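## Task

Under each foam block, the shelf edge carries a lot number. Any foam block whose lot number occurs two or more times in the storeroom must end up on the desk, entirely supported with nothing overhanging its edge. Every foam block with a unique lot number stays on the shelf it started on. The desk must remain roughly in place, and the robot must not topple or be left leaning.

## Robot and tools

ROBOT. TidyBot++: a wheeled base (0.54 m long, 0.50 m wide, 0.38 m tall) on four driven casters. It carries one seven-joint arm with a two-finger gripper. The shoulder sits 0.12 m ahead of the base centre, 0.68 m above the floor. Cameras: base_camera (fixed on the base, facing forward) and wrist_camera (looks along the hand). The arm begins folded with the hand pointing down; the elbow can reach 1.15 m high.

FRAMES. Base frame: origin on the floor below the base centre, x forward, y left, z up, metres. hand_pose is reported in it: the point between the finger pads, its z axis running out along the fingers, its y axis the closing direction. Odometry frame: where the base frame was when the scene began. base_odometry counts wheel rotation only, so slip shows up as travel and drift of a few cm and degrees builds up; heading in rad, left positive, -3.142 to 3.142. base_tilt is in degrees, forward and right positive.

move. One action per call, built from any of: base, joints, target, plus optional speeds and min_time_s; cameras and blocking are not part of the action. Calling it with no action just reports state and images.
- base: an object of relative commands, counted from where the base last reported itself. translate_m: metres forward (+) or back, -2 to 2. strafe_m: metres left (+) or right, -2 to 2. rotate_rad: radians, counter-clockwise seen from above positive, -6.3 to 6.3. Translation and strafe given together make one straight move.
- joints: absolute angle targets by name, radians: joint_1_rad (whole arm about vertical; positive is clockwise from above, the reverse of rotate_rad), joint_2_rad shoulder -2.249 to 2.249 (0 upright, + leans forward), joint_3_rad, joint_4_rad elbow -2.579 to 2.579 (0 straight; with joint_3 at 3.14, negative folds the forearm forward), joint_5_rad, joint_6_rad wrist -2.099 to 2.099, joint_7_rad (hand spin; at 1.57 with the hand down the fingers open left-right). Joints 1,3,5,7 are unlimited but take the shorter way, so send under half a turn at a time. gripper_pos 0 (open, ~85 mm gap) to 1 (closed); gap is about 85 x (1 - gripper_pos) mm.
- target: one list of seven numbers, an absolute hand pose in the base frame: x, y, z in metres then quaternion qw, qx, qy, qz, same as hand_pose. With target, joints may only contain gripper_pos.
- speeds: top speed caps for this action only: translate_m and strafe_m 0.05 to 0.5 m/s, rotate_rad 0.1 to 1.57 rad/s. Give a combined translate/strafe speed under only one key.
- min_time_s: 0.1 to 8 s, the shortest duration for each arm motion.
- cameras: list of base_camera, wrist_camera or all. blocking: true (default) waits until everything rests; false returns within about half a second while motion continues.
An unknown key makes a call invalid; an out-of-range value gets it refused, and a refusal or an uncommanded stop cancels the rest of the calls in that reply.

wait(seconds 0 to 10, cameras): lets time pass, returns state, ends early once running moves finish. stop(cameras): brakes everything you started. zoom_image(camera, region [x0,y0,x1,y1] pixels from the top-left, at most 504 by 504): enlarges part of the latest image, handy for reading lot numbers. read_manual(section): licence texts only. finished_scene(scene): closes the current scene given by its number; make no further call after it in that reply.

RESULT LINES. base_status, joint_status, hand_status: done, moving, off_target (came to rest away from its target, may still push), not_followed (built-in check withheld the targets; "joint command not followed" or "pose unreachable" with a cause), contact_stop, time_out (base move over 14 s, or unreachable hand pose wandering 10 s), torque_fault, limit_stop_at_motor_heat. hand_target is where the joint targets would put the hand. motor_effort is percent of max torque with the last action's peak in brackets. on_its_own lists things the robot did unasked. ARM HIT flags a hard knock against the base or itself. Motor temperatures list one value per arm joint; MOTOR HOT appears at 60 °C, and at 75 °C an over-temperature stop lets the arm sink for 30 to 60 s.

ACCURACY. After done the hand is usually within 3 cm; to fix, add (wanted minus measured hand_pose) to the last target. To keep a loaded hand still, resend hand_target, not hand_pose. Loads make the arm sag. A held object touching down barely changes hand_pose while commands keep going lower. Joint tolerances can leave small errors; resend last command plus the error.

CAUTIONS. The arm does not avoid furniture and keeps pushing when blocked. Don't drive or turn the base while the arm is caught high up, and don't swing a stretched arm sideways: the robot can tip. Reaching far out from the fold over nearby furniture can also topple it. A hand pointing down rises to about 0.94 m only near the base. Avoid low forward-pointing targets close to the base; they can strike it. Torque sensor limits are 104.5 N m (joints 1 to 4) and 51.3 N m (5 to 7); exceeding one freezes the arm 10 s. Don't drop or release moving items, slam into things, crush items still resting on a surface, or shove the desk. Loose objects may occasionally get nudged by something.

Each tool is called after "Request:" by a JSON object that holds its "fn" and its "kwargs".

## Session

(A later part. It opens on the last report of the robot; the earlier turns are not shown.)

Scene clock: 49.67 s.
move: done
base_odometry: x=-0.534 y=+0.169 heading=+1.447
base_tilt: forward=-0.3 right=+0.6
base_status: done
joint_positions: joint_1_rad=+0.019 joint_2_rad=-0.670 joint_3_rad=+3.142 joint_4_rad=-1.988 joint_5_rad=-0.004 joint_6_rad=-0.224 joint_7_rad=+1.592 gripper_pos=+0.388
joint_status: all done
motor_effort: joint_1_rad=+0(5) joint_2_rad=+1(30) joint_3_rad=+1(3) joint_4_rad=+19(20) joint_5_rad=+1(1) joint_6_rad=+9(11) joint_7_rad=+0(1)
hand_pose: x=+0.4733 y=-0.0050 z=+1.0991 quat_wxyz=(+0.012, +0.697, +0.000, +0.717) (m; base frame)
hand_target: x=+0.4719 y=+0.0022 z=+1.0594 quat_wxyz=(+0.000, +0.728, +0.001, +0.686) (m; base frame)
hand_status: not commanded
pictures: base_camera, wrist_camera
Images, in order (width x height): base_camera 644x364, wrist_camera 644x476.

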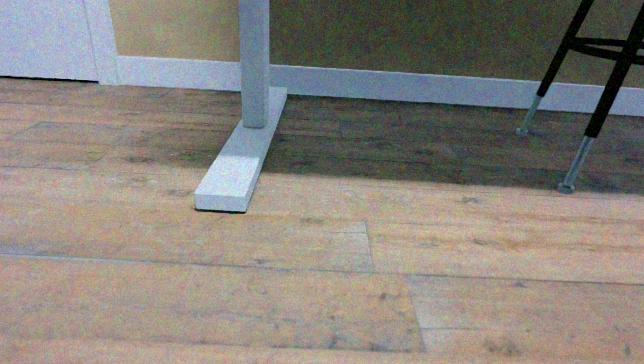

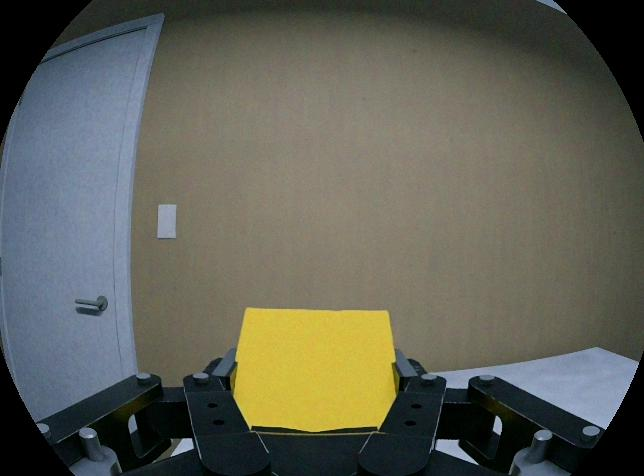

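Request:
{"fn": "move", "kwargs": {"base": {"translate_m": 0.11}, "joints": {"joint_2_rad": 0.45, "joint_4_rad": -1.165, "joint_6_rad": -0.64}, "min_time_s": 1.8, "cameras": ["wrist_camera"]}}

Request:
{"fn": "move", "kwargs": {"joints": {"joint_2_rad": 0.48, "joint_4_rad": -1.43, "joint_6_rad": -0.27}, "min_time_s": 1, "cameras": ["wrist_camera"]}}

Scene clock: 52.93 s.
move: done
base_odometry: x=-0.520 y=+0.278 heading=+1.446
base_tilt: forward=-0.3 right=+0.6
base_status: done
joint_positions: joint_1_rad=+0.018 joint_2_rad=+0.411 joint_3_rad=+3.142 joint_4_rad=-1.197 joint_5_rad=-0.004 joint_6_rad=-0.583 joint_7_rad=+1.592 gripper_pos=+0.388
joint_status: all done
motor_effort: joint_1_rad=-1(1) joint_2_rad=-31(32) joint_3_rad=+0(1) joint_4_rad=+19(21) joint_5_rad=+1(1) joint_6_rad=+7(11) joint_7_rad=+0(1)
hand_pose: x=+0.8546 y=-0.0113 z=+0.8754 quat_wxyz=(+0.007, +0.889, +0.000, +0.458) (m; base frame)
hand_target: x=+0.8573 y=+0.0023 z=+0.8500 quat_wxyz=(-0.001, +0.903, +0.000, +0.429) (m; base frame)
hand_status: not commanded
pictures: wrist_camera
Images, in order (width x height): wrist_camera 644x476.

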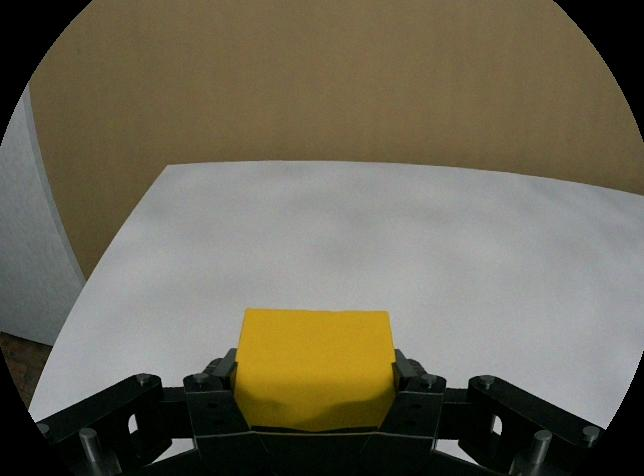

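Scene clock: 54.57 s.
move: done
base_odometry: x=-0.520 y=+0.278 heading=+1.446
base_tilt: forward=-0.3 right=+0.6
base_status: not commanded
joint_positions: joint_1_rad=+0.018 joint_2_rad=+0.440 joint_3_rad=+3.142 joint_4_rad=-1.395 joint_5_rad=-0.004 joint_6_rad=-0.337 joint_7_rad=+1.592 gripper_pos=+0.388
joint_status: all done
motor_effort: joint_1_rad=+0(1) joint_2_rad=-31(33) joint_3_rad=+0(0) joint_4_rad=+18(20) joint_5_rad=+1(1) joint_6_rad=+7(9) joint_7_rad=+0(1)
hand_pose: x=+0.8585 y=-0.0117 z=+0.8044 quat_wxyz=(+0.008, +0.885, +0.000, +0.466) (m; base frame)
hand_target: x=+0.8650 y=+0.0023 z=+0.7723 quat_wxyz=(-0.001, +0.887, +0.000, +0.462) (m; base frame)
hand_status: not commanded
pictures: wrist_camera
Images, in order (width x height): wrist_camera 644x476.

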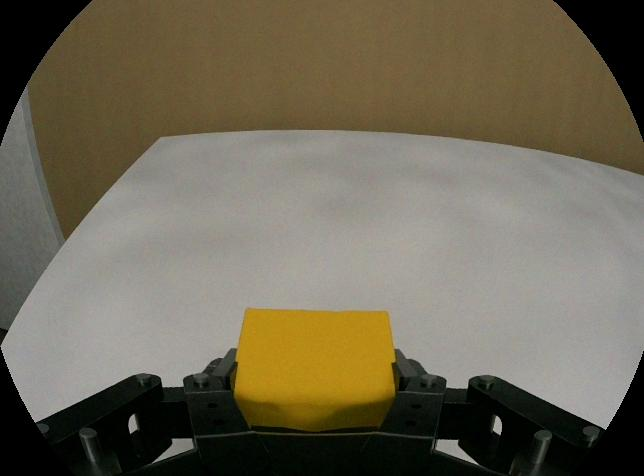

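Request:
{"fn": "move", "kwargs": {"joints": {"joint_2_rad": 0.515, "joint_4_rad": -1.465, "joint_6_rad": -0.215}, "min_time_s": 0.8}}

Request:
{"fn": "move", "kwargs": {"joints": {"joint_2_rad": 0.53, "joint_4_rad": -1.48, "joint_6_rad": -0.195}, "min_time_s": 0.8, "cameras": ["wrist_camera"]}}

Scene clock: 55.87 s.
move: done
base_odometry: x=-0.520 y=+0.278 heading=+1.446
base_tilt: forward=-0.3 right=+0.6
base_status: not commanded
joint_positions: joint_1_rad=+0.018 joint_2_rad=+0.469 joint_3_rad=+3.142 joint_4_rad=-1.425 joint_5_rad=-0.004 joint_6_rad=-0.280 joint_7_rad=+1.592 gripper_pos=+0.388
joint_status: all done
motor_effort: joint_1_rad=+0(1) joint_2_rad=-32(34) joint_3_rad=+0(0) joint_4_rad=+17(19) joint_5_rad=+1(1) joint_6_rad=+8(9) joint_7_rad=+0(0)
hand_pose: x=+0.8633 y=-0.0119 z=+0.7806 quat_wxyz=(+0.008, +0.885, +0.000, +0.465) (m; base frame)
hand_target: x=+0.8672 y=+0.0024 z=+0.7410 quat_wxyz=(-0.001, +0.890, +0.000, +0.456) (m; base frame)
hand_status: not commanded
pictures: none

Scene clock: 56.97 s.
move: done
base_odometry: x=-0.520 y=+0.278 heading=+1.446
base_tilt: forward=-0.3 right=+0.6
base_status: not commanded
joint_positions: joint_1_rad=+0.018 joint_2_rad=+0.480 joint_3_rad=+3.142 joint_4_rad=-1.439 joint_5_rad=-0.004 joint_6_rad=-0.261 joint_7_rad=+1.592 gripper_pos=+0.388
joint_status: all done
motor_effort: joint_1_rad=+0(1) joint_2_rad=-32(33) joint_3_rad=+0(0) joint_4_rad=+18(19) joint_5_rad=+1(1) joint_6_rad=+8(9) joint_7_rad=+0(1)
hand_pose: x=+0.8641 y=-0.0119 z=+0.7695 quat_wxyz=(+0.008, +0.887, +0.000, +0.462) (m; base frame)
hand_target: x=+0.8670 y=+0.0024 z=+0.7267 quat_wxyz=(-0.001, +0.892, +0.000, +0.451) (m; base frame)
hand_status: not commanded
pictures: wrist_camera
Images, in order (width x height): wrist_camera 644x476.

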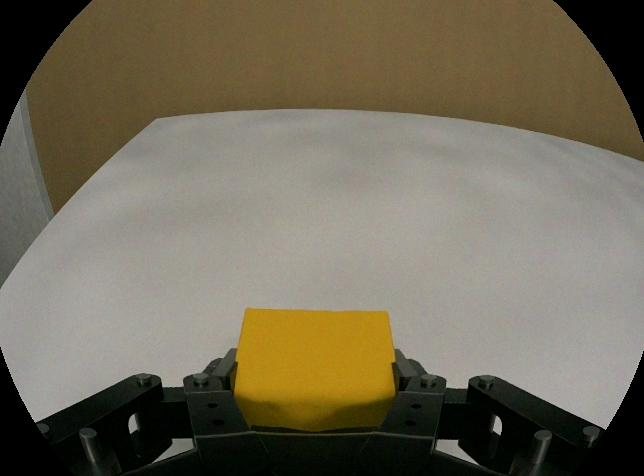

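Request:
{"fn": "move", "kwargs": {"joints": {"joint_2_rad": 0.545, "joint_4_rad": -1.495, "joint_6_rad": -0.175}, "min_time_s": 0.8}}

Request:
{"fn": "move", "kwargs": {"joints": {"joint_2_rad": 0.56, "joint_4_rad": -1.51, "joint_6_rad": -0.155}, "min_time_s": 0.8, "cameras": ["wrist_camera"]}}

Scene clock: 58.30 s.
move: done
base_odometry: x=-0.520 y=+0.278 heading=+1.446
base_tilt: forward=-0.3 right=+0.6
base_status: not commanded
joint_positions: joint_1_rad=+0.018 joint_2_rad=+0.489 joint_3_rad=+3.142 joint_4_rad=-1.451 joint_5_rad=-0.004 joint_6_rad=-0.238 joint_7_rad=+1.592 gripper_pos=+0.388
joint_status: all done
motor_effort: joint_1_rad=+0(1) joint_2_rad=-31(33) joint_3_rad=+0(0) joint_4_rad=+17(19) joint_5_rad=+1(1) joint_6_rad=+8(9) joint_7_rad=+0(1)
hand_pose: x=+0.8653 y=-0.0120 z=+0.7619 quat_wxyz=(+0.008, +0.886, +0.000, +0.463) (m; base frame)
hand_target: x=+0.8664 y=+0.0024 z=+0.7125 quat_wxyz=(-0.001, +0.895, +0.000, +0.447) (m; base frame)
hand_status: not commanded
pictures: none

Scene clock: 59.40 s.
move: done
base_odometry: x=-0.520 y=+0.278 heading=+1.446
base_tilt: forward=-0.3 right=+0.6
base_status: not commanded
joint_positions: joint_1_rad=+0.018 joint_2_rad=+0.490 joint_3_rad=+3.142 joint_4_rad=-1.462 joint_5_rad=-0.004 joint_6_rad=-0.216 joint_7_rad=+1.592 gripper_pos=+0.388
joint_status: all done
motor_effort: joint_1_rad=+0(1) joint_2_rad=-28(31) joint_3_rad=+0(0) joint_4_rad=+17(18) joint_5_rad=+1(1) joint_6_rad=+8(8) joint_7_rad=+0(1)
hand_pose: x=+0.8662 y=-0.0120 z=+0.7615 quat_wxyz=(+0.008, +0.884, +0.000, +0.468) (m; base frame)
hand_target: x=+0.8655 y=+0.0024 z=+0.6984 quat_wxyz=(-0.001, +0.897, +0.000, +0.442) (m; base frame)
hand_status: not commanded
pictures: wrist_camera
Images, in order (width x height): wrist_camera 644x476.

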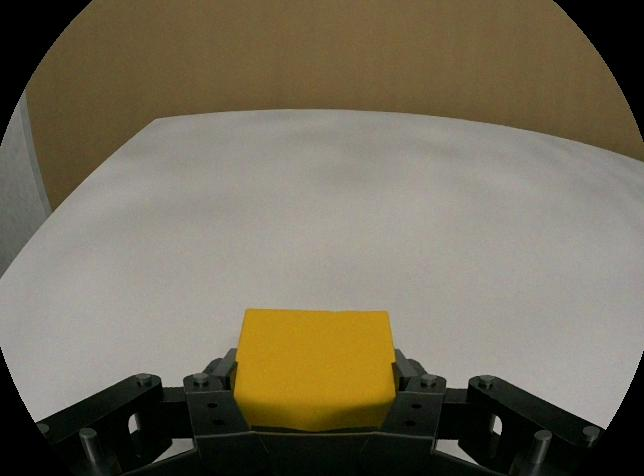

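Request:
{"fn": "move", "kwargs": {"joints": {"gripper_pos": 0.0}}}

Request:
{"fn": "move", "kwargs": {"base": {"translate_m": -0.38}, "speeds": {"translate_m": 0.35}, "cameras": ["wrist_camera"]}}

Request:
{"fn": "move", "kwargs": {"base": {"strafe_m": 0.85, "rotate_rad": 1.571}, "joints": {"joint_2_rad": -0.21, "joint_4_rad": -1.455, "joint_6_rad": -0.62}, "cameras": ["all"]}}

Scene clock: 61.20 s.
move: done
base_odometry: x=-0.520 y=+0.278 heading=+1.446
base_tilt: forward=-0.3 right=+0.6
base_status: not commanded
joint_positions: joint_1_rad=+0.018 joint_2_rad=+0.499 joint_3_rad=+3.142 joint_4_rad=-1.463 joint_5_rad=-0.004 joint_6_rad=-0.203 joint_7_rad=+1.592 gripper_pos=+0.000
joint_status: all done
motor_effort: joint_1_rad=-1(2) joint_2_rad=-29(31) joint_3_rad=-1(2) joint_4_rad=+16(17) joint_5_rad=+1(1) joint_6_rad=+6(8) joint_7_rad=+0(1)
hand_pose: x=+0.8689 y=-0.0118 z=+0.7576 quat_wxyz=(+0.008, +0.883, +0.000, +0.469) (m; base frame)
hand_target: x=+0.8655 y=+0.0024 z=+0.6984 quat_wxyz=(-0.001, +0.897, +0.000, +0.442) (m; base frame)
hand_status: not commanded
pictures: none

Scene clock: 63.50 s.
move: done
base_odometry: x=-0.567 y=-0.099 heading=+1.446
base_tilt: forward=-0.3 right=+0.6
base_status: done
joint_positions: joint_1_rad=+0.013 joint_2_rad=+0.518 joint_3_rad=+3.142 joint_4_rad=-1.478 joint_5_rad=-0.004 joint_6_rad=-0.193 joint_7_rad=+1.592 gripper_pos=+0.000
joint_status: not commanded
motor_effort: joint_1_rad=+0(3) joint_2_rad=-32(35) joint_3_rad=+0(2) joint_4_rad=+18(18) joint_5_rad=+1(1) joint_6_rad=+8(9) joint_7_rad=+0(1)
hand_pose: x=+0.8673 y=-0.0083 z=+0.7369 quat_wxyz=(+0.006, +0.889, +0.002, +0.458) (m; base frame)
hand_target: x=+0.8655 y=+0.0024 z=+0.6984 quat_wxyz=(-0.001, +0.897, +0.000, +0.442) (m; base frame)
hand_status: not commanded
pictures: wrist_camera
Images, in order (width x height): wrist_camera 644x476.

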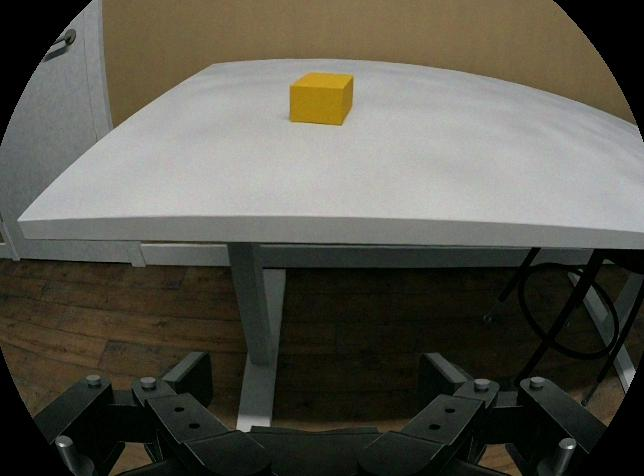

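Scene clock: 66.93 s.
move: done
base_odometry: x=-1.410 y=+0.007 heading=+3.018
base_tilt: forward=-0.3 right=+0.6
base_status: done
joint_positions: joint_1_rad=-0.005 joint_2_rad=-0.202 joint_3_rad=+3.135 joint_4_rad=-1.478 joint_5_rad=-0.004 joint_6_rad=-0.564 joint_7_rad=+1.592 gripper_pos=+0.000
joint_status: all done
motor_effort: joint_1_rad=+0(7) joint_2_rad=-13(36) joint_3_rad=+0(5) joint_4_rad=+18(20) joint_5_rad=+1(1) joint_6_rad=+9(10) joint_7_rad=+0(1)
hand_pose: x=+0.6353 y=+0.0084 z=+1.1027 quat_wxyz=(+0.001, +0.795, +0.012, +0.606) (m; base frame)
hand_target: x=+0.6270 y=+0.0023 z=+1.1037 quat_wxyz=(-0.001, +0.803, +0.000, +0.596) (m; base frame)
hand_status: not commanded
pictures: base_camera, wrist_camera
Images, in order (width x height): base_camera 644x364, wrist_camera 644x476.

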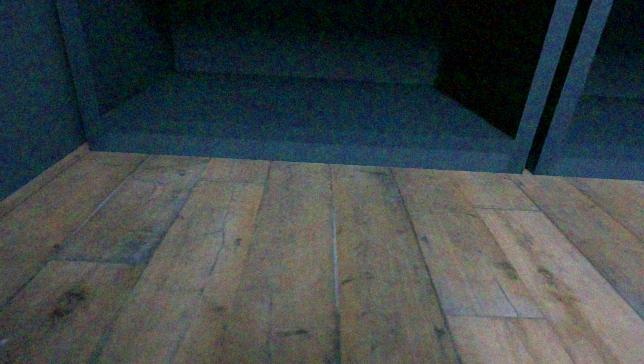

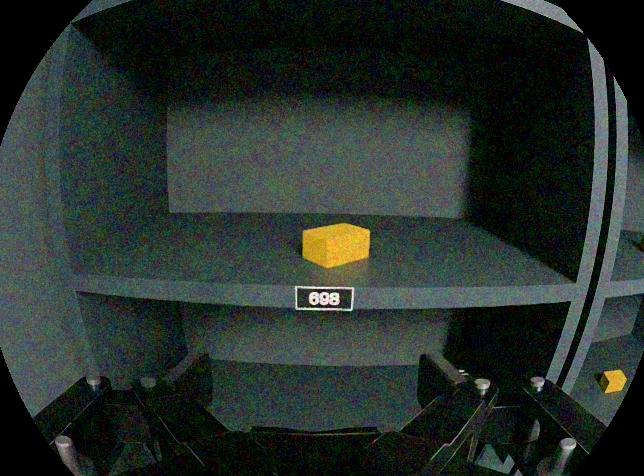

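Request:
{"fn": "zoom_image", "kwargs": {"camera": "wrist_camera", "region": [280, 210, 400, 320]}}

Scaled by 4.200.

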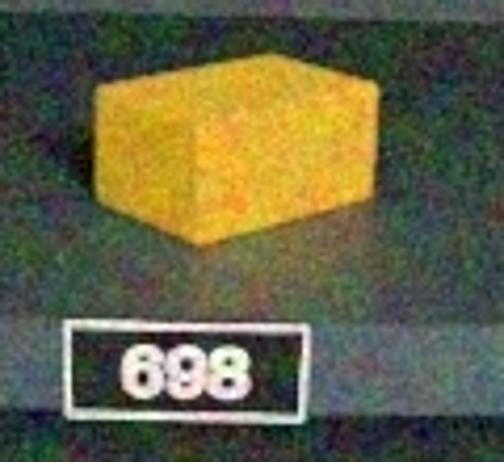

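Request:
{"fn": "move", "kwargs": {"base": {"translate_m": 0.1, "strafe_m": 0.133}, "joints": {"joint_1_rad": -0.349, "joint_2_rad": 0.395, "joint_4_rad": -0.99, "joint_5_rad": 1.23, "joint_6_rad": -1.365, "joint_7_rad": 0.27}, "min_time_s": 1.5, "cameras": ["all"]}}

Scene clock: 71.77 s.
move: done
base_odometry: x=-1.526 y=-0.112 heading=+3.017
base_tilt: forward=-0.3 right=+0.6
base_status: done
joint_positions: joint_1_rad=-0.332 joint_2_rad=+0.354 joint_3_rad=+3.136 joint_4_rad=-1.019 joint_5_rad=+1.152 joint_6_rad=-1.311 joint_7_rad=+0.315 gripper_pos=+0.000
joint_status: all done
motor_effort: joint_1_rad=+0(3) joint_2_rad=-27(28) joint_3_rad=+1(2) joint_4_rad=+16(20) joint_5_rad=+9(9) joint_6_rad=+2(9) joint_7_rad=+0(1)
hand_pose: x=+0.7349 y=-0.0745 z=+1.0335 quat_wxyz=(+0.244, +0.740, -0.347, +0.522) (m; base frame)
hand_target: x=+0.7360 y=-0.0793 z=+1.0394 quat_wxyz=(+0.274, +0.715, -0.362, +0.532) (m; base frame)
hand_status: not commanded
pictures: base_camera, wrist_camera
Images, in order (width x height): base_camera 644x364, wrist_camera 644x476.

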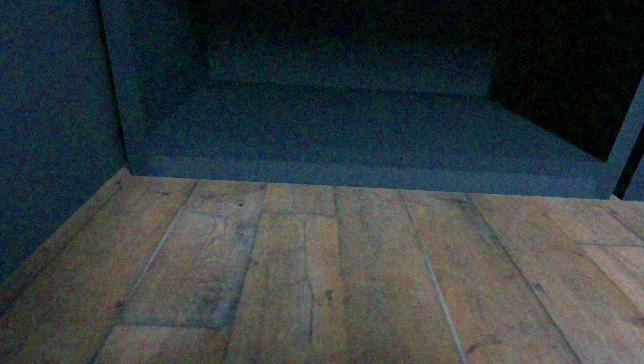

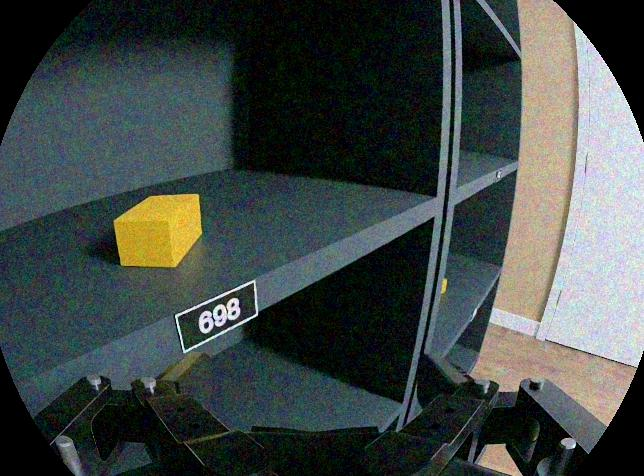

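Request:
{"fn": "move", "kwargs": {"base": {"translate_m": 0.2166, "strafe_m": -0.0116}, "speeds": {"translate_m": 0.2}, "joints": {"joint_4_rad": -0.96}, "cameras": ["all"]}}

Scene clock: 74.50 s.
move: done
base_odometry: x=-1.740 y=-0.074 heading=+3.018
base_tilt: forward=-0.3 right=+0.6
base_status: done
joint_positions: joint_1_rad=-0.334 joint_2_rad=+0.362 joint_3_rad=+3.136 joint_4_rad=-0.983 joint_5_rad=+1.158 joint_6_rad=-1.316 joint_7_rad=+0.313 gripper_pos=+0.000
joint_status: all done
motor_effort: joint_1_rad=+0(2) joint_2_rad=-27(29) joint_3_rad=+1(2) joint_4_rad=+16(17) joint_5_rad=+9(9) joint_6_rad=+3(4) joint_7_rad=+0(0)
hand_pose: x=+0.7378 y=-0.0737 z=+1.0443 quat_wxyz=(+0.239, +0.733, -0.354, +0.530) (m; base frame)
hand_target: x=+0.7367 y=-0.0790 z=+1.0511 quat_wxyz=(+0.265, +0.709, -0.368, +0.540) (m; base frame)
hand_status: not commanded
pictures: base_camera, wrist_camera
Images, in order (width x height): base_camera 644x364, wrist_camera 644x476.

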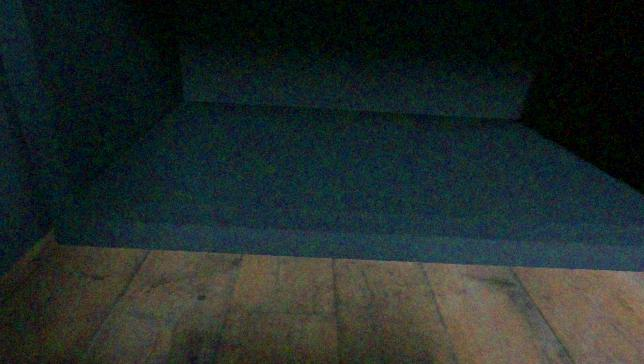

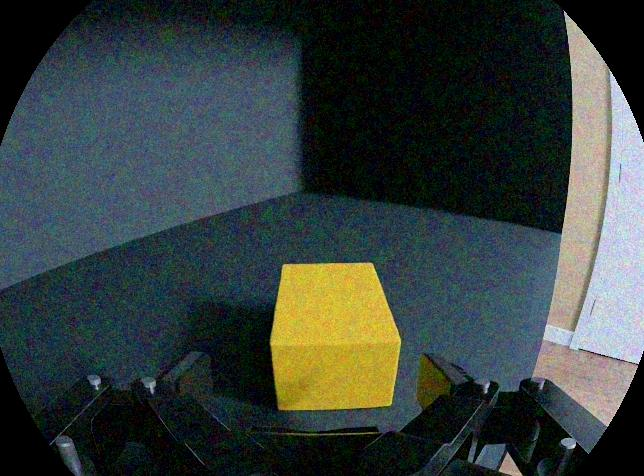

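Request:
{"fn": "move", "kwargs": {"base": {"translate_m": 0.036, "strafe_m": -0.056}, "speeds": {"translate_m": 0.06}, "cameras": ["wrist_camera"]}}

Scene clock: 76.37 s.
move: done
base_odometry: x=-1.769 y=-0.014 heading=+3.018
base_tilt: forward=-0.3 right=+0.6
base_status: done
joint_positions: joint_1_rad=-0.339 joint_2_rad=+0.362 joint_3_rad=+3.136 joint_4_rad=-0.983 joint_5_rad=+1.158 joint_6_rad=-1.316 joint_7_rad=+0.313 gripper_pos=+0.000
joint_status: not commanded
motor_effort: joint_1_rad=+0(3) joint_2_rad=-26(28) joint_3_rad=+1(3) joint_4_rad=+16(17) joint_5_rad=+9(9) joint_6_rad=+3(4) joint_7_rad=+0(1)
hand_pose: x=+0.7381 y=-0.0708 z=+1.0444 quat_wxyz=(+0.237, +0.734, -0.352, +0.531) (m; base frame)
hand_target: x=+0.7367 y=-0.0790 z=+1.0511 quat_wxyz=(+0.265, +0.709, -0.368, +0.540) (m; base frame)
hand_status: not commanded
pictures: wrist_camera
Images, in order (width x height): wrist_camera 644x476.

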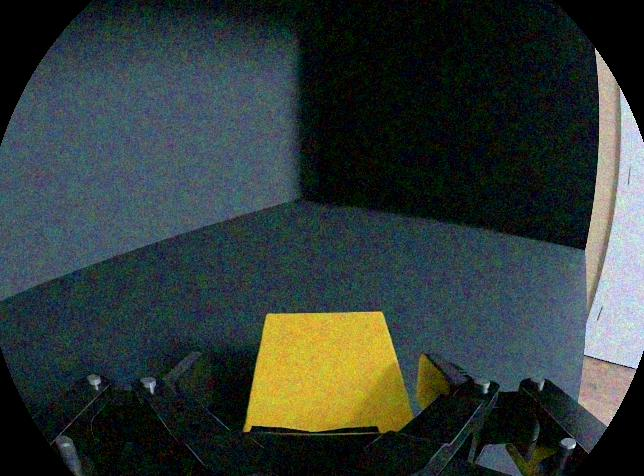

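Request:
{"fn": "move", "kwargs": {"joints": {"gripper_pos": 0.5}, "cameras": ["wrist_camera"]}}

Scene clock: 77.40 s.
move: off_target
base_odometry: x=-1.769 y=-0.014 heading=+3.018
base_tilt: forward=-0.3 right=+0.6
base_status: not commanded
joint_positions: joint_1_rad=-0.339 joint_2_rad=+0.362 joint_3_rad=+3.136 joint_4_rad=-0.983 joint_5_rad=+1.160 joint_6_rad=-1.316 joint_7_rad=+0.313 gripper_pos=+0.404
joint_status: gripper_pos off_target (ended at +0.404, target +0.500)
motor_effort: joint_1_rad=-1(1) joint_2_rad=-27(28) joint_3_rad=+1(2) joint_4_rad=+16(17) joint_5_rad=+9(9) joint_6_rad=+3(4) joint_7_rad=+0(0)
hand_pose: x=+0.7381 y=-0.0710 z=+1.0449 quat_wxyz=(+0.238, +0.733, -0.352, +0.531) (m; base frame)
hand_target: x=+0.7367 y=-0.0790 z=+1.0511 quat_wxyz=(+0.265, +0.709, -0.368, +0.540) (m; base frame)
hand_status: not commanded
pictures: wrist_camera
Images, in order (width x height): wrist_camera 644x476.

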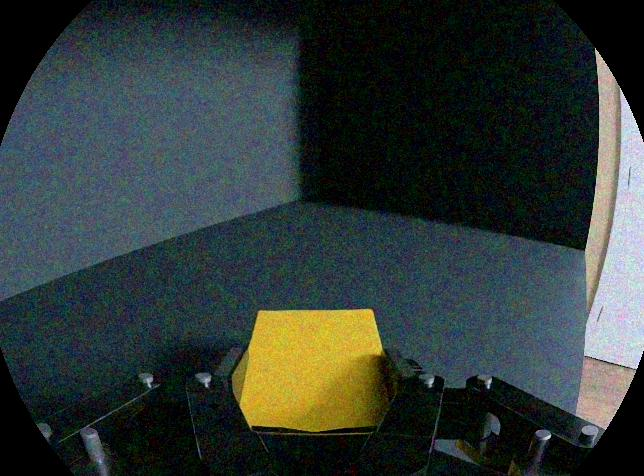

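Request:
{"fn": "move", "kwargs": {"joints": {"joint_4_rad": -0.74}}}

Request:
{"fn": "move", "kwargs": {"base": {"translate_m": -0.45}, "cameras": ["wrist_camera"]}}

Request:
{"fn": "move", "kwargs": {"base": {"translate_m": -1.0, "strafe_m": -0.43, "rotate_rad": -1.571}, "joints": {"joint_1_rad": 0.0, "joint_2_rad": -0.68, "joint_4_rad": -2.03, "joint_5_rad": 0.0, "joint_6_rad": -0.28, "joint_7_rad": 1.57}, "min_time_s": 2.5, "cameras": ["all"]}}

Scene clock: 79.13 s.
move: done
base_odometry: x=-1.769 y=-0.014 heading=+3.018
base_tilt: forward=-0.3 right=+0.6
base_status: not commanded
joint_positions: joint_1_rad=-0.339 joint_2_rad=+0.362 joint_3_rad=+3.136 joint_4_rad=-0.766 joint_5_rad=+1.161 joint_6_rad=-1.316 joint_7_rad=+0.313 gripper_pos=+0.404
joint_status: all done
motor_effort: joint_1_rad=+0(1) joint_2_rad=-26(28) joint_3_rad=+1(2) joint_4_rad=+15(17) joint_5_rad=+8(10) joint_6_rad=+4(5) joint_7_rad=+0(1)
hand_pose: x=+0.7351 y=-0.0725 z=+1.1342 quat_wxyz=(+0.175, +0.683, -0.393, +0.590) (m; base frame)
hand_target: x=+0.7317 y=-0.0809 z=+1.1369 quat_wxyz=(+0.199, +0.659, -0.414, +0.596) (m; base frame)
hand_status: not commanded
pictures: none

Scene clock: 81.40 s.
move: done
base_odometry: x=-1.322 y=-0.070 heading=+3.019
base_tilt: forward=-0.3 right=+0.6
base_status: done
joint_positions: joint_1_rad=-0.339 joint_2_rad=+0.366 joint_3_rad=+3.136 joint_4_rad=-0.764 joint_5_rad=+1.162 joint_6_rad=-1.318 joint_7_rad=+0.313 gripper_pos=+0.404
joint_status: not commanded
motor_effort: joint_1_rad=+0(2) joint_2_rad=-26(30) joint_3_rad=+1(2) joint_4_rad=+16(17) joint_5_rad=+8(9) joint_6_rad=+5(6) joint_7_rad=+0(1)
hand_pose: x=+0.7362 y=-0.0720 z=+1.1324 quat_wxyz=(+0.176, +0.684, -0.393, +0.589) (m; base frame)
hand_target: x=+0.7317 y=-0.0809 z=+1.1369 quat_wxyz=(+0.199, +0.659, -0.414, +0.596) (m; base frame)
hand_status: not commanded
pictures: wrist_camera
Images, in order (width x height): wrist_camera 644x476.

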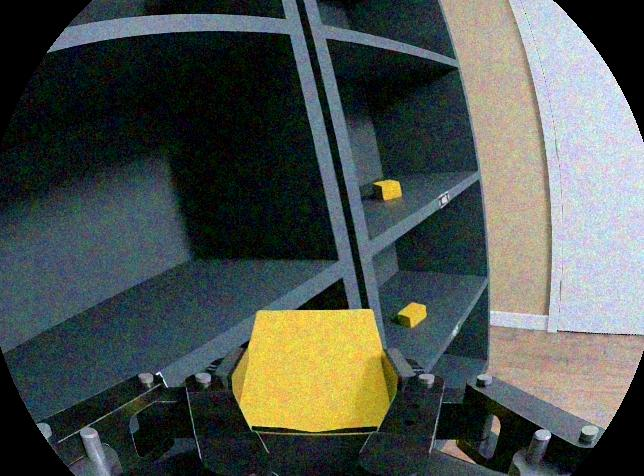

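Scene clock: 85.30 s.
move: done
base_odometry: x=-0.277 y=+0.234 heading=+1.447
base_tilt: forward=-0.3 right=+0.6
base_status: done
joint_positions: joint_1_rad=-0.019 joint_2_rad=-0.670 joint_3_rad=+3.141 joint_4_rad=-1.988 joint_5_rad=+0.069 joint_6_rad=-0.348 joint_7_rad=+1.527 gripper_pos=+0.404
joint_status: all done
motor_effort: joint_1_rad=+0(4) joint_2_rad=+1(31) joint_3_rad=+1(3) joint_4_rad=+19(20) joint_5_rad=+1(10) joint_6_rad=+9(10) joint_7_rad=+0(1)
hand_pose: x=+0.4720 y=+0.0010 z=+1.0610 quat_wxyz=(+0.009, +0.740, +0.007, +0.673) (m; base frame)
hand_target: x=+0.4719 y=+0.0022 z=+1.0594 quat_wxyz=(+0.000, +0.728, +0.001, +0.686) (m; base frame)
hand_status: not commanded
pictures: base_camera, wrist_camera
Images, in order (width x height): base_camera 644x364, wrist_camera 644x476.

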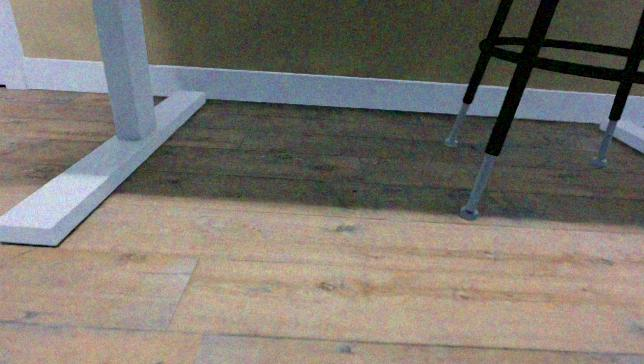

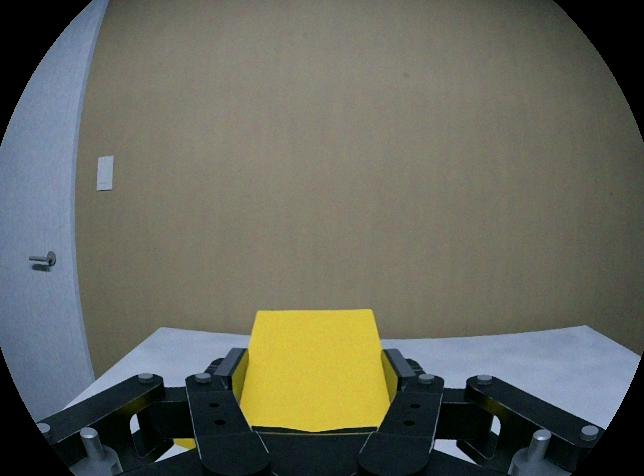

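Request:
{"fn": "move", "kwargs": {"joints": {"joint_2_rad": 0.37, "joint_4_rad": -1.63, "joint_6_rad": 0.09, "joint_5_rad": -0.03, "joint_7_rad": 1.58}, "min_time_s": 1.8}}

Request:
{"fn": "move", "kwargs": {"joints": {"joint_2_rad": 0.51, "joint_4_rad": -1.75, "joint_6_rad": 0.385}, "min_time_s": 1.2, "cameras": ["wrist_camera"]}}

Scene clock: 88.03 s.
move: done
base_odometry: x=-0.277 y=+0.234 heading=+1.447
base_tilt: forward=-0.3 right=+0.6
base_status: not commanded
joint_positions: joint_1_rad=-0.019 joint_2_rad=+0.333 joint_3_rad=+3.141 joint_4_rad=-1.661 joint_5_rad=+0.040 joint_6_rad=+0.021 joint_7_rad=+1.537 gripper_pos=+0.404
joint_status: all done
motor_effort: joint_1_rad=-1(1) joint_2_rad=-27(30) joint_3_rad=+0(1) joint_4_rad=+18(20) joint_5_rad=+1(2) joint_6_rad=+8(10) joint_7_rad=+0(1)
hand_pose: x=+0.8294 y=+0.0156 z=+0.8288 quat_wxyz=(-0.004, +0.834, +0.011, +0.552) (m; base frame)
hand_target: x=+0.8505 y=+0.0015 z=+0.8397 quat_wxyz=(-0.006, +0.816, -0.009, +0.578) (m; base frame)
hand_status: not commanded
pictures: none

Scene clock: 89.87 s.
move: done
base_odometry: x=-0.277 y=+0.234 heading=+1.447
base_tilt: forward=-0.3 right=+0.6
base_status: not commanded
joint_positions: joint_1_rad=-0.019 joint_2_rad=+0.468 joint_3_rad=+3.141 joint_4_rad=-1.713 joint_5_rad=+0.040 joint_6_rad=+0.318 joint_7_rad=+1.537 gripper_pos=+0.404
joint_status: all done
motor_effort: joint_1_rad=-1(1) joint_2_rad=-30(32) joint_3_rad=+0(0) joint_4_rad=+16(18) joint_5_rad=+1(1) joint_6_rad=+9(10) joint_7_rad=+0(1)
hand_pose: x=+0.8641 y=+0.0199 z=+0.7869 quat_wxyz=(-0.010, +0.803, +0.013, +0.596) (m; base frame)
hand_target: x=+0.8640 y=-0.0012 z=+0.7558 quat_wxyz=(-0.002, +0.806, -0.010, +0.592) (m; base frame)
hand_status: not commanded
pictures: wrist_camera
Images, in order (width x height): wrist_camera 644x476.

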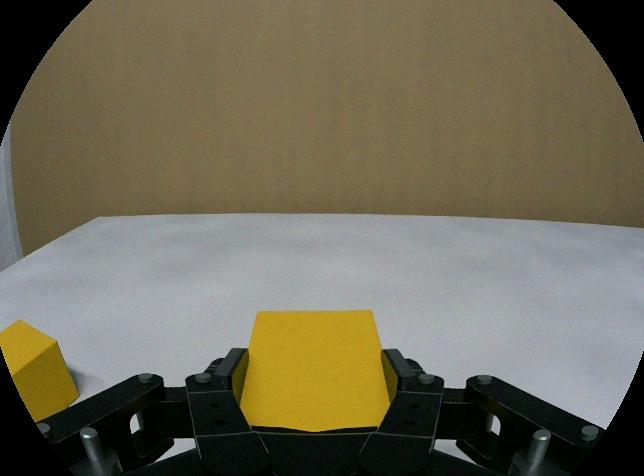

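Request:
{"fn": "move", "kwargs": {"joints": {"joint_2_rad": 0.522}, "min_time_s": 0.6}}

Request:
{"fn": "move", "kwargs": {"joints": {"joint_2_rad": 0.536}, "min_time_s": 0.6}}

Request:
{"fn": "move", "kwargs": {"joints": {"joint_2_rad": 0.55}, "min_time_s": 0.6, "cameras": ["wrist_camera"]}}

Scene clock: 91.07 s.
move: done
base_odometry: x=-0.277 y=+0.234 heading=+1.447
base_tilt: forward=-0.3 right=+0.6
base_status: not commanded
joint_positions: joint_1_rad=-0.019 joint_2_rad=+0.473 joint_3_rad=+3.141 joint_4_rad=-1.714 joint_5_rad=+0.040 joint_6_rad=+0.318 joint_7_rad=+1.537 gripper_pos=+0.404
joint_status: all done
motor_effort: joint_1_rad=+0(1) joint_2_rad=-30(31) joint_3_rad=+0(1) joint_4_rad=+17(18) joint_5_rad=+1(1) joint_6_rad=+9(10) joint_7_rad=+0(1)
hand_pose: x=+0.8646 y=+0.0199 z=+0.7834 quat_wxyz=(-0.010, +0.804, +0.013, +0.594) (m; base frame)
hand_target: x=+0.8648 y=-0.0012 z=+0.7469 quat_wxyz=(-0.002, +0.810, -0.010, +0.587) (m; base frame)
hand_status: not commanded
pictures: none

Scene clock: 91.93 s.
move: done
base_odometry: x=-0.277 y=+0.234 heading=+1.447
base_tilt: forward=-0.3 right=+0.6
base_status: not commanded
joint_positions: joint_1_rad=-0.019 joint_2_rad=+0.485 joint_3_rad=+3.141 joint_4_rad=-1.714 joint_5_rad=+0.040 joint_6_rad=+0.321 joint_7_rad=+1.537 gripper_pos=+0.404
joint_status: all done
motor_effort: joint_1_rad=+0(1) joint_2_rad=-30(31) joint_3_rad=+0(0) joint_4_rad=+16(18) joint_5_rad=+0(1) joint_6_rad=+8(9) joint_7_rad=+0(1)
hand_pose: x=+0.8661 y=+0.0199 z=+0.7753 quat_wxyz=(-0.010, +0.807, +0.013, +0.591) (m; base frame)
hand_target: x=+0.8656 y=-0.0012 z=+0.7365 quat_wxyz=(-0.002, +0.814, -0.010, +0.581) (m; base frame)
hand_status: not commanded
pictures: none

Scene clock: 92.80 s.
move: done
base_odometry: x=-0.277 y=+0.234 heading=+1.447
base_tilt: forward=-0.3 right=+0.6
base_status: not commanded
joint_positions: joint_1_rad=-0.019 joint_2_rad=+0.487 joint_3_rad=+3.141 joint_4_rad=-1.714 joint_5_rad=+0.039 joint_6_rad=+0.324 joint_7_rad=+1.537 gripper_pos=+0.404
joint_status: all done
motor_effort: joint_1_rad=+0(1) joint_2_rad=-29(31) joint_3_rad=+0(0) joint_4_rad=+16(17) joint_5_rad=+1(1) joint_6_rad=+8(9) joint_7_rad=+0(0)
hand_pose: x=+0.8665 y=+0.0199 z=+0.7749 quat_wxyz=(-0.010, +0.806, +0.013, +0.591) (m; base frame)
hand_target: x=+0.8663 y=-0.0012 z=+0.7260 quat_wxyz=(-0.001, +0.818, -0.011, +0.576) (m; base frame)
hand_status: not commanded
pictures: wrist_camera
Images, in order (width x height): wrist_camera 644x476.

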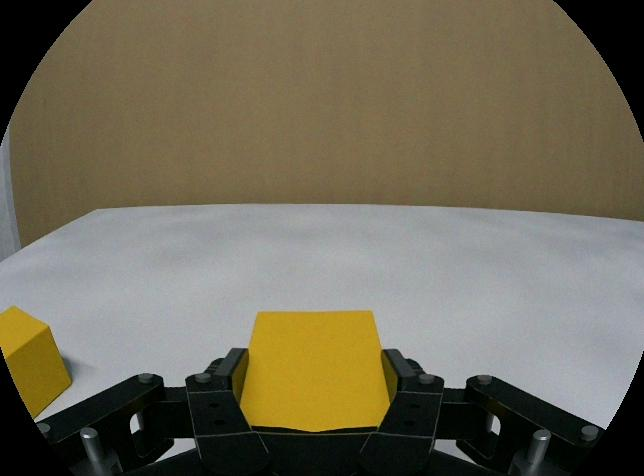

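Request:
{"fn": "move", "kwargs": {"joints": {"gripper_pos": 0.0}}}

Request:
{"fn": "move", "kwargs": {"base": {"translate_m": -0.4}, "speeds": {"translate_m": 0.35}, "cameras": ["wrist_camera"]}}

Request:
{"fn": "move", "kwargs": {"base": {"strafe_m": -1.55, "rotate_rad": -3.14}, "joints": {"joint_1_rad": 0.0, "joint_2_rad": -0.9, "joint_4_rad": -2.4, "joint_5_rad": 0.0, "joint_6_rad": -0.3, "joint_7_rad": 1.57}, "cameras": ["all"]}}

Scene clock: 94.73 s.
move: done
base_odometry: x=-0.277 y=+0.234 heading=+1.447
base_tilt: forward=-0.3 right=+0.6
base_status: not commanded
joint_positions: joint_1_rad=-0.019 joint_2_rad=+0.503 joint_3_rad=+3.141 joint_4_rad=-1.714 joint_5_rad=+0.039 joint_6_rad=+0.325 joint_7_rad=+1.537 gripper_pos=+0.000
joint_status: all done
motor_effort: joint_1_rad=-1(1) joint_2_rad=-31(32) joint_3_rad=+0(0) joint_4_rad=+16(17) joint_5_rad=+0(1) joint_6_rad=+9(9) joint_7_rad=+0(1)
hand_pose: x=+0.8678 y=+0.0200 z=+0.7628 quat_wxyz=(-0.010, +0.811, +0.013, +0.585) (m; base frame)
hand_target: x=+0.8663 y=-0.0012 z=+0.7260 quat_wxyz=(-0.001, +0.818, -0.011, +0.576) (m; base frame)
hand_status: not commanded
pictures: none

Scene clock: 96.97 s.
move: done
base_odometry: x=-0.326 y=-0.163 heading=+1.447
base_tilt: forward=-0.3 right=+0.6
base_status: done
joint_positions: joint_1_rad=-0.016 joint_2_rad=+0.507 joint_3_rad=+3.141 joint_4_rad=-1.715 joint_5_rad=+0.039 joint_6_rad=+0.326 joint_7_rad=+1.537 gripper_pos=+0.000
joint_status: not commanded
motor_effort: joint_1_rad=-1(2) joint_2_rad=-31(33) joint_3_rad=+0(2) joint_4_rad=+17(18) joint_5_rad=+1(1) joint_6_rad=+9(10) joint_7_rad=+0(1)
hand_pose: x=+0.8680 y=+0.0175 z=+0.7596 quat_wxyz=(-0.009, +0.812, +0.012, +0.583) (m; base frame)
hand_target: x=+0.8663 y=-0.0012 z=+0.7260 quat_wxyz=(-0.001, +0.818, -0.011, +0.576) (m; base frame)
hand_status: not commanded
pictures: wrist_camera
Images, in order (width x height): wrist_camera 644x476.

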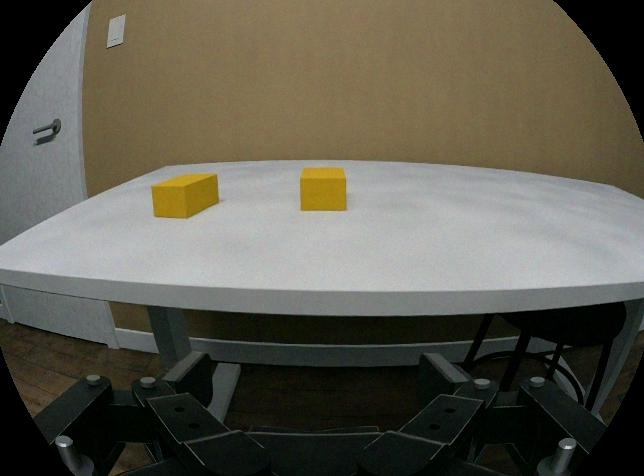

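Scene clock: 102.23 s.
move: done
base_odometry: x=+1.212 y=-0.354 heading=-1.694
base_tilt: forward=-0.4 right=+0.6
base_status: done
joint_positions: joint_1_rad=+0.002 joint_2_rad=-0.881 joint_3_rad=+3.143 joint_4_rad=-2.356 joint_5_rad=+0.039 joint_6_rad=-0.243 joint_7_rad=+1.537 gripper_pos=+0.000
joint_status: all done
motor_effort: joint_1_rad=+0(6) joint_2_rad=+6(34) joint_3_rad=+1(4) joint_4_rad=+19(21) joint_5_rad=+1(2) joint_6_rad=+9(10) joint_7_rad=+0(1)
hand_pose: x=+0.4153 y=-0.0029 z=+0.9339 quat_wxyz=(+0.005, +0.757, -0.003, +0.653) (m; base frame)
hand_target: x=+0.4061 y=+0.0019 z=+0.8949 quat_wxyz=(+0.000, +0.783, +0.000, +0.622) (m; base frame)
hand_status: not commanded
pictures: base_camera, wrist_camera
Images, in order (width x height): base_camera 644x364, wrist_camera 644x476.

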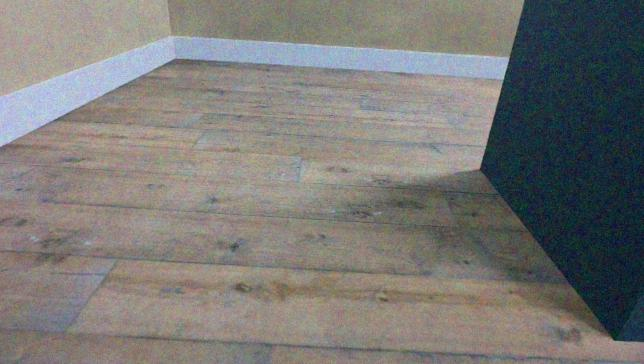

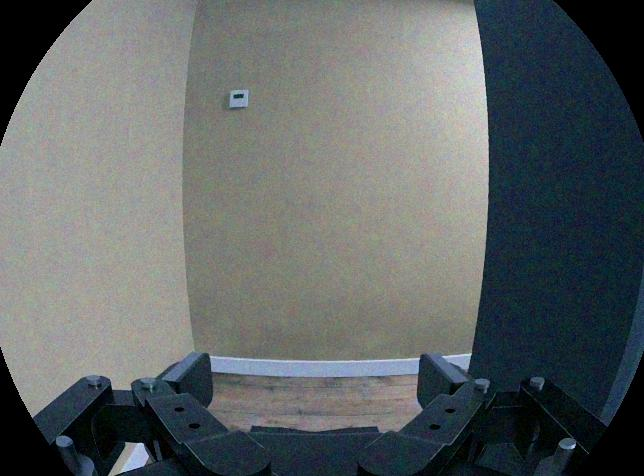

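Request:
{"fn": "move", "kwargs": {"base": {"strafe_m": 0.185, "rotate_rad": -1.571}, "joints": {"joint_1_rad": 1.57, "joint_6_rad": -0.6}, "cameras": ["base_camera"]}}

Request:
{"fn": "move", "kwargs": {"base": {"strafe_m": 1.45}, "cameras": ["all"]}}

Scene clock: 106.33 s.
move: done
base_odometry: x=+1.396 y=-0.377 heading=+3.019
base_tilt: forward=-0.3 right=+0.6
base_status: done
joint_positions: joint_1_rad=+1.551 joint_2_rad=-0.885 joint_3_rad=+3.143 joint_4_rad=-2.356 joint_5_rad=+0.039 joint_6_rad=-0.542 joint_7_rad=+1.537 gripper_pos=+0.000
joint_status: all done
motor_effort: joint_1_rad=-1(2) joint_2_rad=+6(8) joint_3_rad=+1(3) joint_4_rad=+19(20) joint_5_rad=+1(1) joint_6_rad=+9(10) joint_7_rad=+0(1)
hand_pose: x=+0.1189 y=-0.2685 z=+0.8462 quat_wxyz=(+0.380, +0.599, -0.596, +0.376) (m; base frame)
hand_target: x=+0.1210 y=-0.2527 z=+0.8084 quat_wxyz=(+0.352, +0.614, -0.613, +0.352) (m; base frame)
hand_status: not commanded
pictures: base_camera
Images, in order (width x height): base_camera 644x364.

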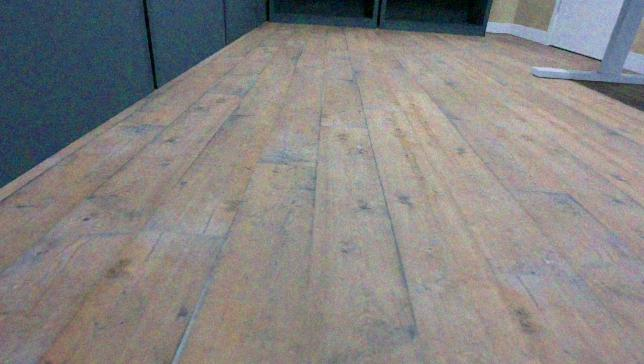

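Scene clock: 110.60 s.
move: done
base_odometry: x=+1.219 y=-1.816 heading=+3.019
base_tilt: forward=-0.4 right=+0.6
base_status: done
joint_positions: joint_1_rad=+1.552 joint_2_rad=-0.887 joint_3_rad=+3.143 joint_4_rad=-2.357 joint_5_rad=+0.039 joint_6_rad=-0.546 joint_7_rad=+1.537 gripper_pos=+0.000
joint_status: not commanded
motor_effort: joint_1_rad=+0(1) joint_2_rad=+6(8) joint_3_rad=+1(1) joint_4_rad=+19(20) joint_5_rad=+1(1) joint_6_rad=+9(9) joint_7_rad=+0(1)
hand_pose: x=+0.1187 y=-0.2676 z=+0.8454 quat_wxyz=(+0.380, +0.599, -0.597, +0.375) (m; base frame)
hand_target: x=+0.1210 y=-0.2527 z=+0.8084 quat_wxyz=(+0.352, +0.614, -0.613, +0.352) (m; base frame)
hand_status: not commanded
pictures: base_camera, wrist_camera
Images, in order (width x height): base_camera 644x364, wrist_camera 644x476.

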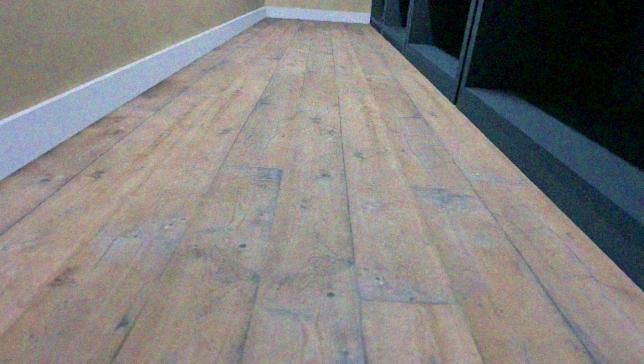

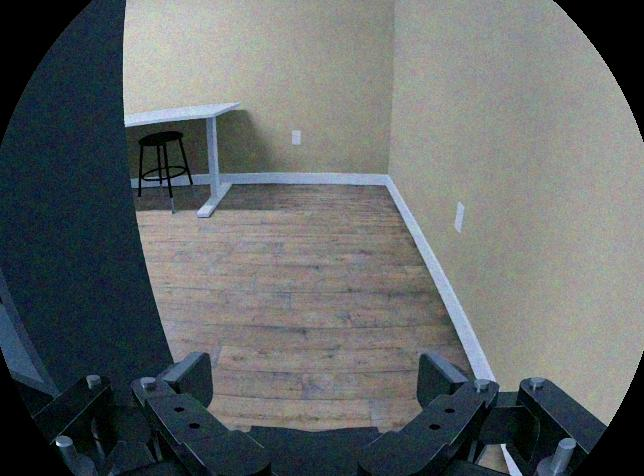

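Request:
{"fn": "move", "kwargs": {"base": {"translate_m": 0.865, "strafe_m": 0.12}, "joints": {"joint_6_rad": -0.72}, "cameras": ["all"]}}

Scene clock: 114.23 s.
move: done
base_odometry: x=+0.346 y=-1.829 heading=+3.019
base_tilt: forward=-0.3 right=+0.6
base_status: done
joint_positions: joint_1_rad=+1.554 joint_2_rad=-0.887 joint_3_rad=+3.143 joint_4_rad=-2.366 joint_5_rad=+0.039 joint_6_rad=-0.680 joint_7_rad=+1.537 gripper_pos=+0.000
joint_status: all done
motor_effort: joint_1_rad=+0(1) joint_2_rad=+6(7) joint_3_rad=+1(2) joint_4_rad=+19(20) joint_5_rad=+1(1) joint_6_rad=+8(9) joint_7_rad=+0(1)
hand_pose: x=+0.1165 y=-0.2458 z=+0.8036 quat_wxyz=(+0.338, +0.623, -0.624, +0.329) (m; base frame)
hand_target: x=+0.1209 y=-0.2319 z=+0.7774 quat_wxyz=(+0.314, +0.634, -0.633, +0.314) (m; base frame)
hand_status: not commanded
pictures: base_camera, wrist_camera
Images, in order (width x height): base_camera 644x364, wrist_camera 644x476.

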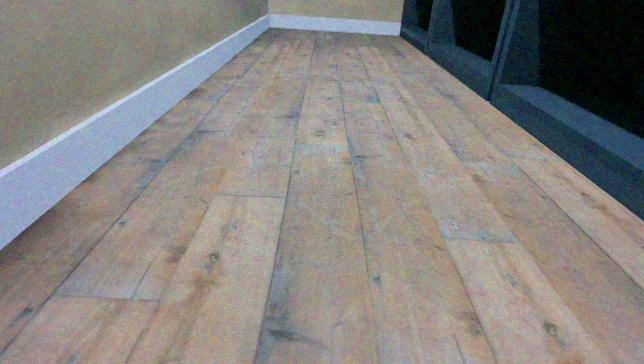

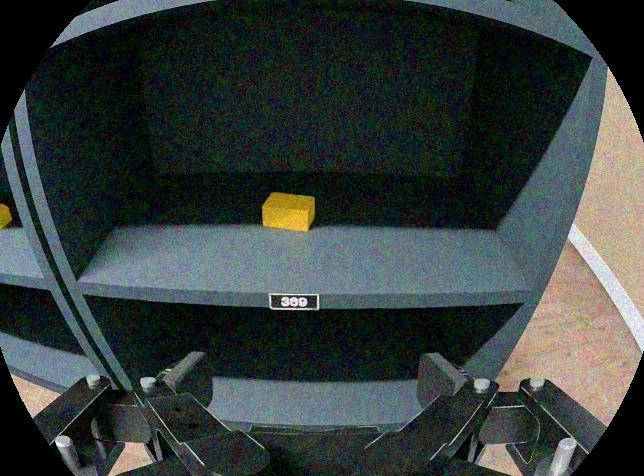

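Request:
{"fn": "zoom_image", "kwargs": {"camera": "wrist_camera", "region": [260, 285, 330, 320]}}

Request:
{"fn": "move", "kwargs": {"joints": {"joint_2_rad": -0.26, "joint_4_rad": -0.845, "joint_6_rad": -1.92}, "cameras": ["wrist_camera"]}}

Scaled by 7.200.

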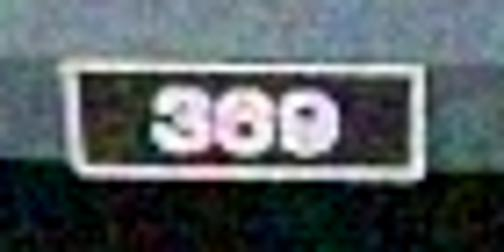

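Scene clock: 117.83 s.
move: done
base_odometry: x=+0.346 y=-1.829 heading=+3.019
base_tilt: forward=-0.3 right=+0.6
base_status: not commanded
joint_positions: joint_1_rad=+1.554 joint_2_rad=-0.279 joint_3_rad=+3.143 joint_4_rad=-0.872 joint_5_rad=+0.039 joint_6_rad=-1.864 joint_7_rad=+1.537 gripper_pos=+0.000
joint_status: all done
motor_effort: joint_1_rad=-1(1) joint_2_rad=-2(8) joint_3_rad=+0(1) joint_4_rad=+11(20) joint_5_rad=+1(1) joint_6_rad=+6(9) joint_7_rad=+0(1)
hand_pose: x=+0.1126 y=-0.2565 z=+1.1061 quat_wxyz=(+0.243, +0.651, -0.680, +0.233) (m; base frame)
hand_target: x=+0.1211 y=-0.2505 z=+1.1002 quat_wxyz=(+0.221, +0.672, -0.671, +0.221) (m; base frame)
hand_status: not commanded
pictures: wrist_camera
Images, in order (width x height): wrist_camera 644x476.

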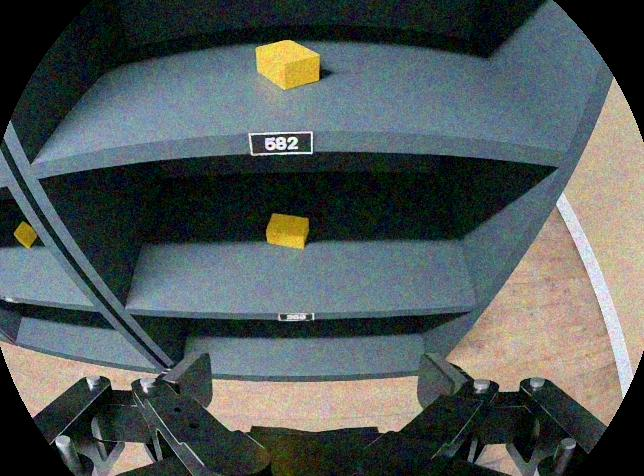

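Request:
{"fn": "zoom_image", "kwargs": {"camera": "wrist_camera", "region": [245, 125, 325, 165]}}

Request:
{"fn": "move", "kwargs": {"base": {"translate_m": 0.88}, "cameras": ["all"]}}

Scaled by 6.300.

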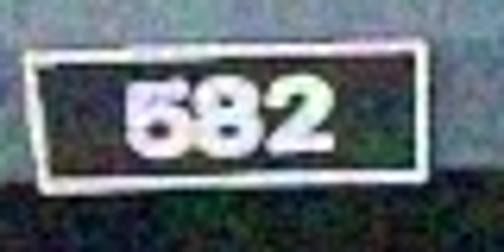

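Scene clock: 121.17 s.
move: done
base_odometry: x=-0.528 y=-1.722 heading=+3.020
base_tilt: forward=-0.3 right=+0.6
base_status: done
joint_positions: joint_1_rad=+1.554 joint_2_rad=-0.279 joint_3_rad=+3.143 joint_4_rad=-0.872 joint_5_rad=+0.039 joint_6_rad=-1.866 joint_7_rad=+1.537 gripper_pos=+0.000
joint_status: not commanded
motor_effort: joint_1_rad=+0(1) joint_2_rad=-2(3) joint_3_rad=+0(1) joint_4_rad=+12(12) joint_5_rad=+1(2) joint_6_rad=+6(7) joint_7_rad=+0(1)
hand_pose: x=+0.1126 y=-0.2562 z=+1.1057 quat_wxyz=(+0.242, +0.652, -0.680, +0.232) (m; base frame)
hand_target: x=+0.1211 y=-0.2505 z=+1.1002 quat_wxyz=(+0.221, +0.672, -0.671, +0.221) (m; base frame)
hand_status: not commanded
pictures: base_camera, wrist_camera
Images, in order (width x height): base_camera 644x364, wrist_camera 644x476.

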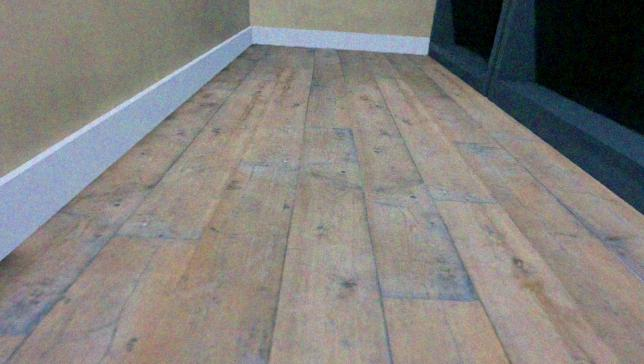

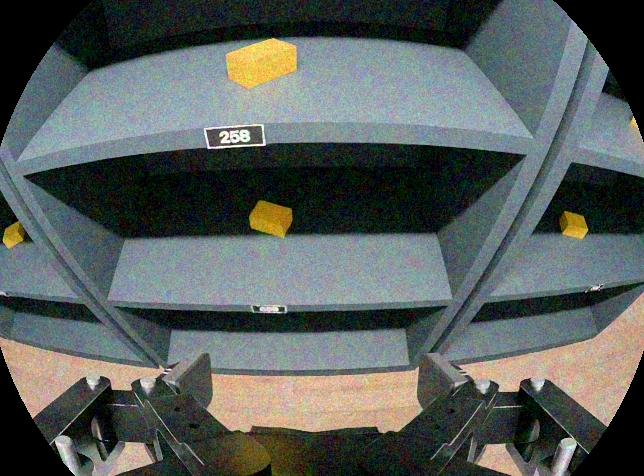

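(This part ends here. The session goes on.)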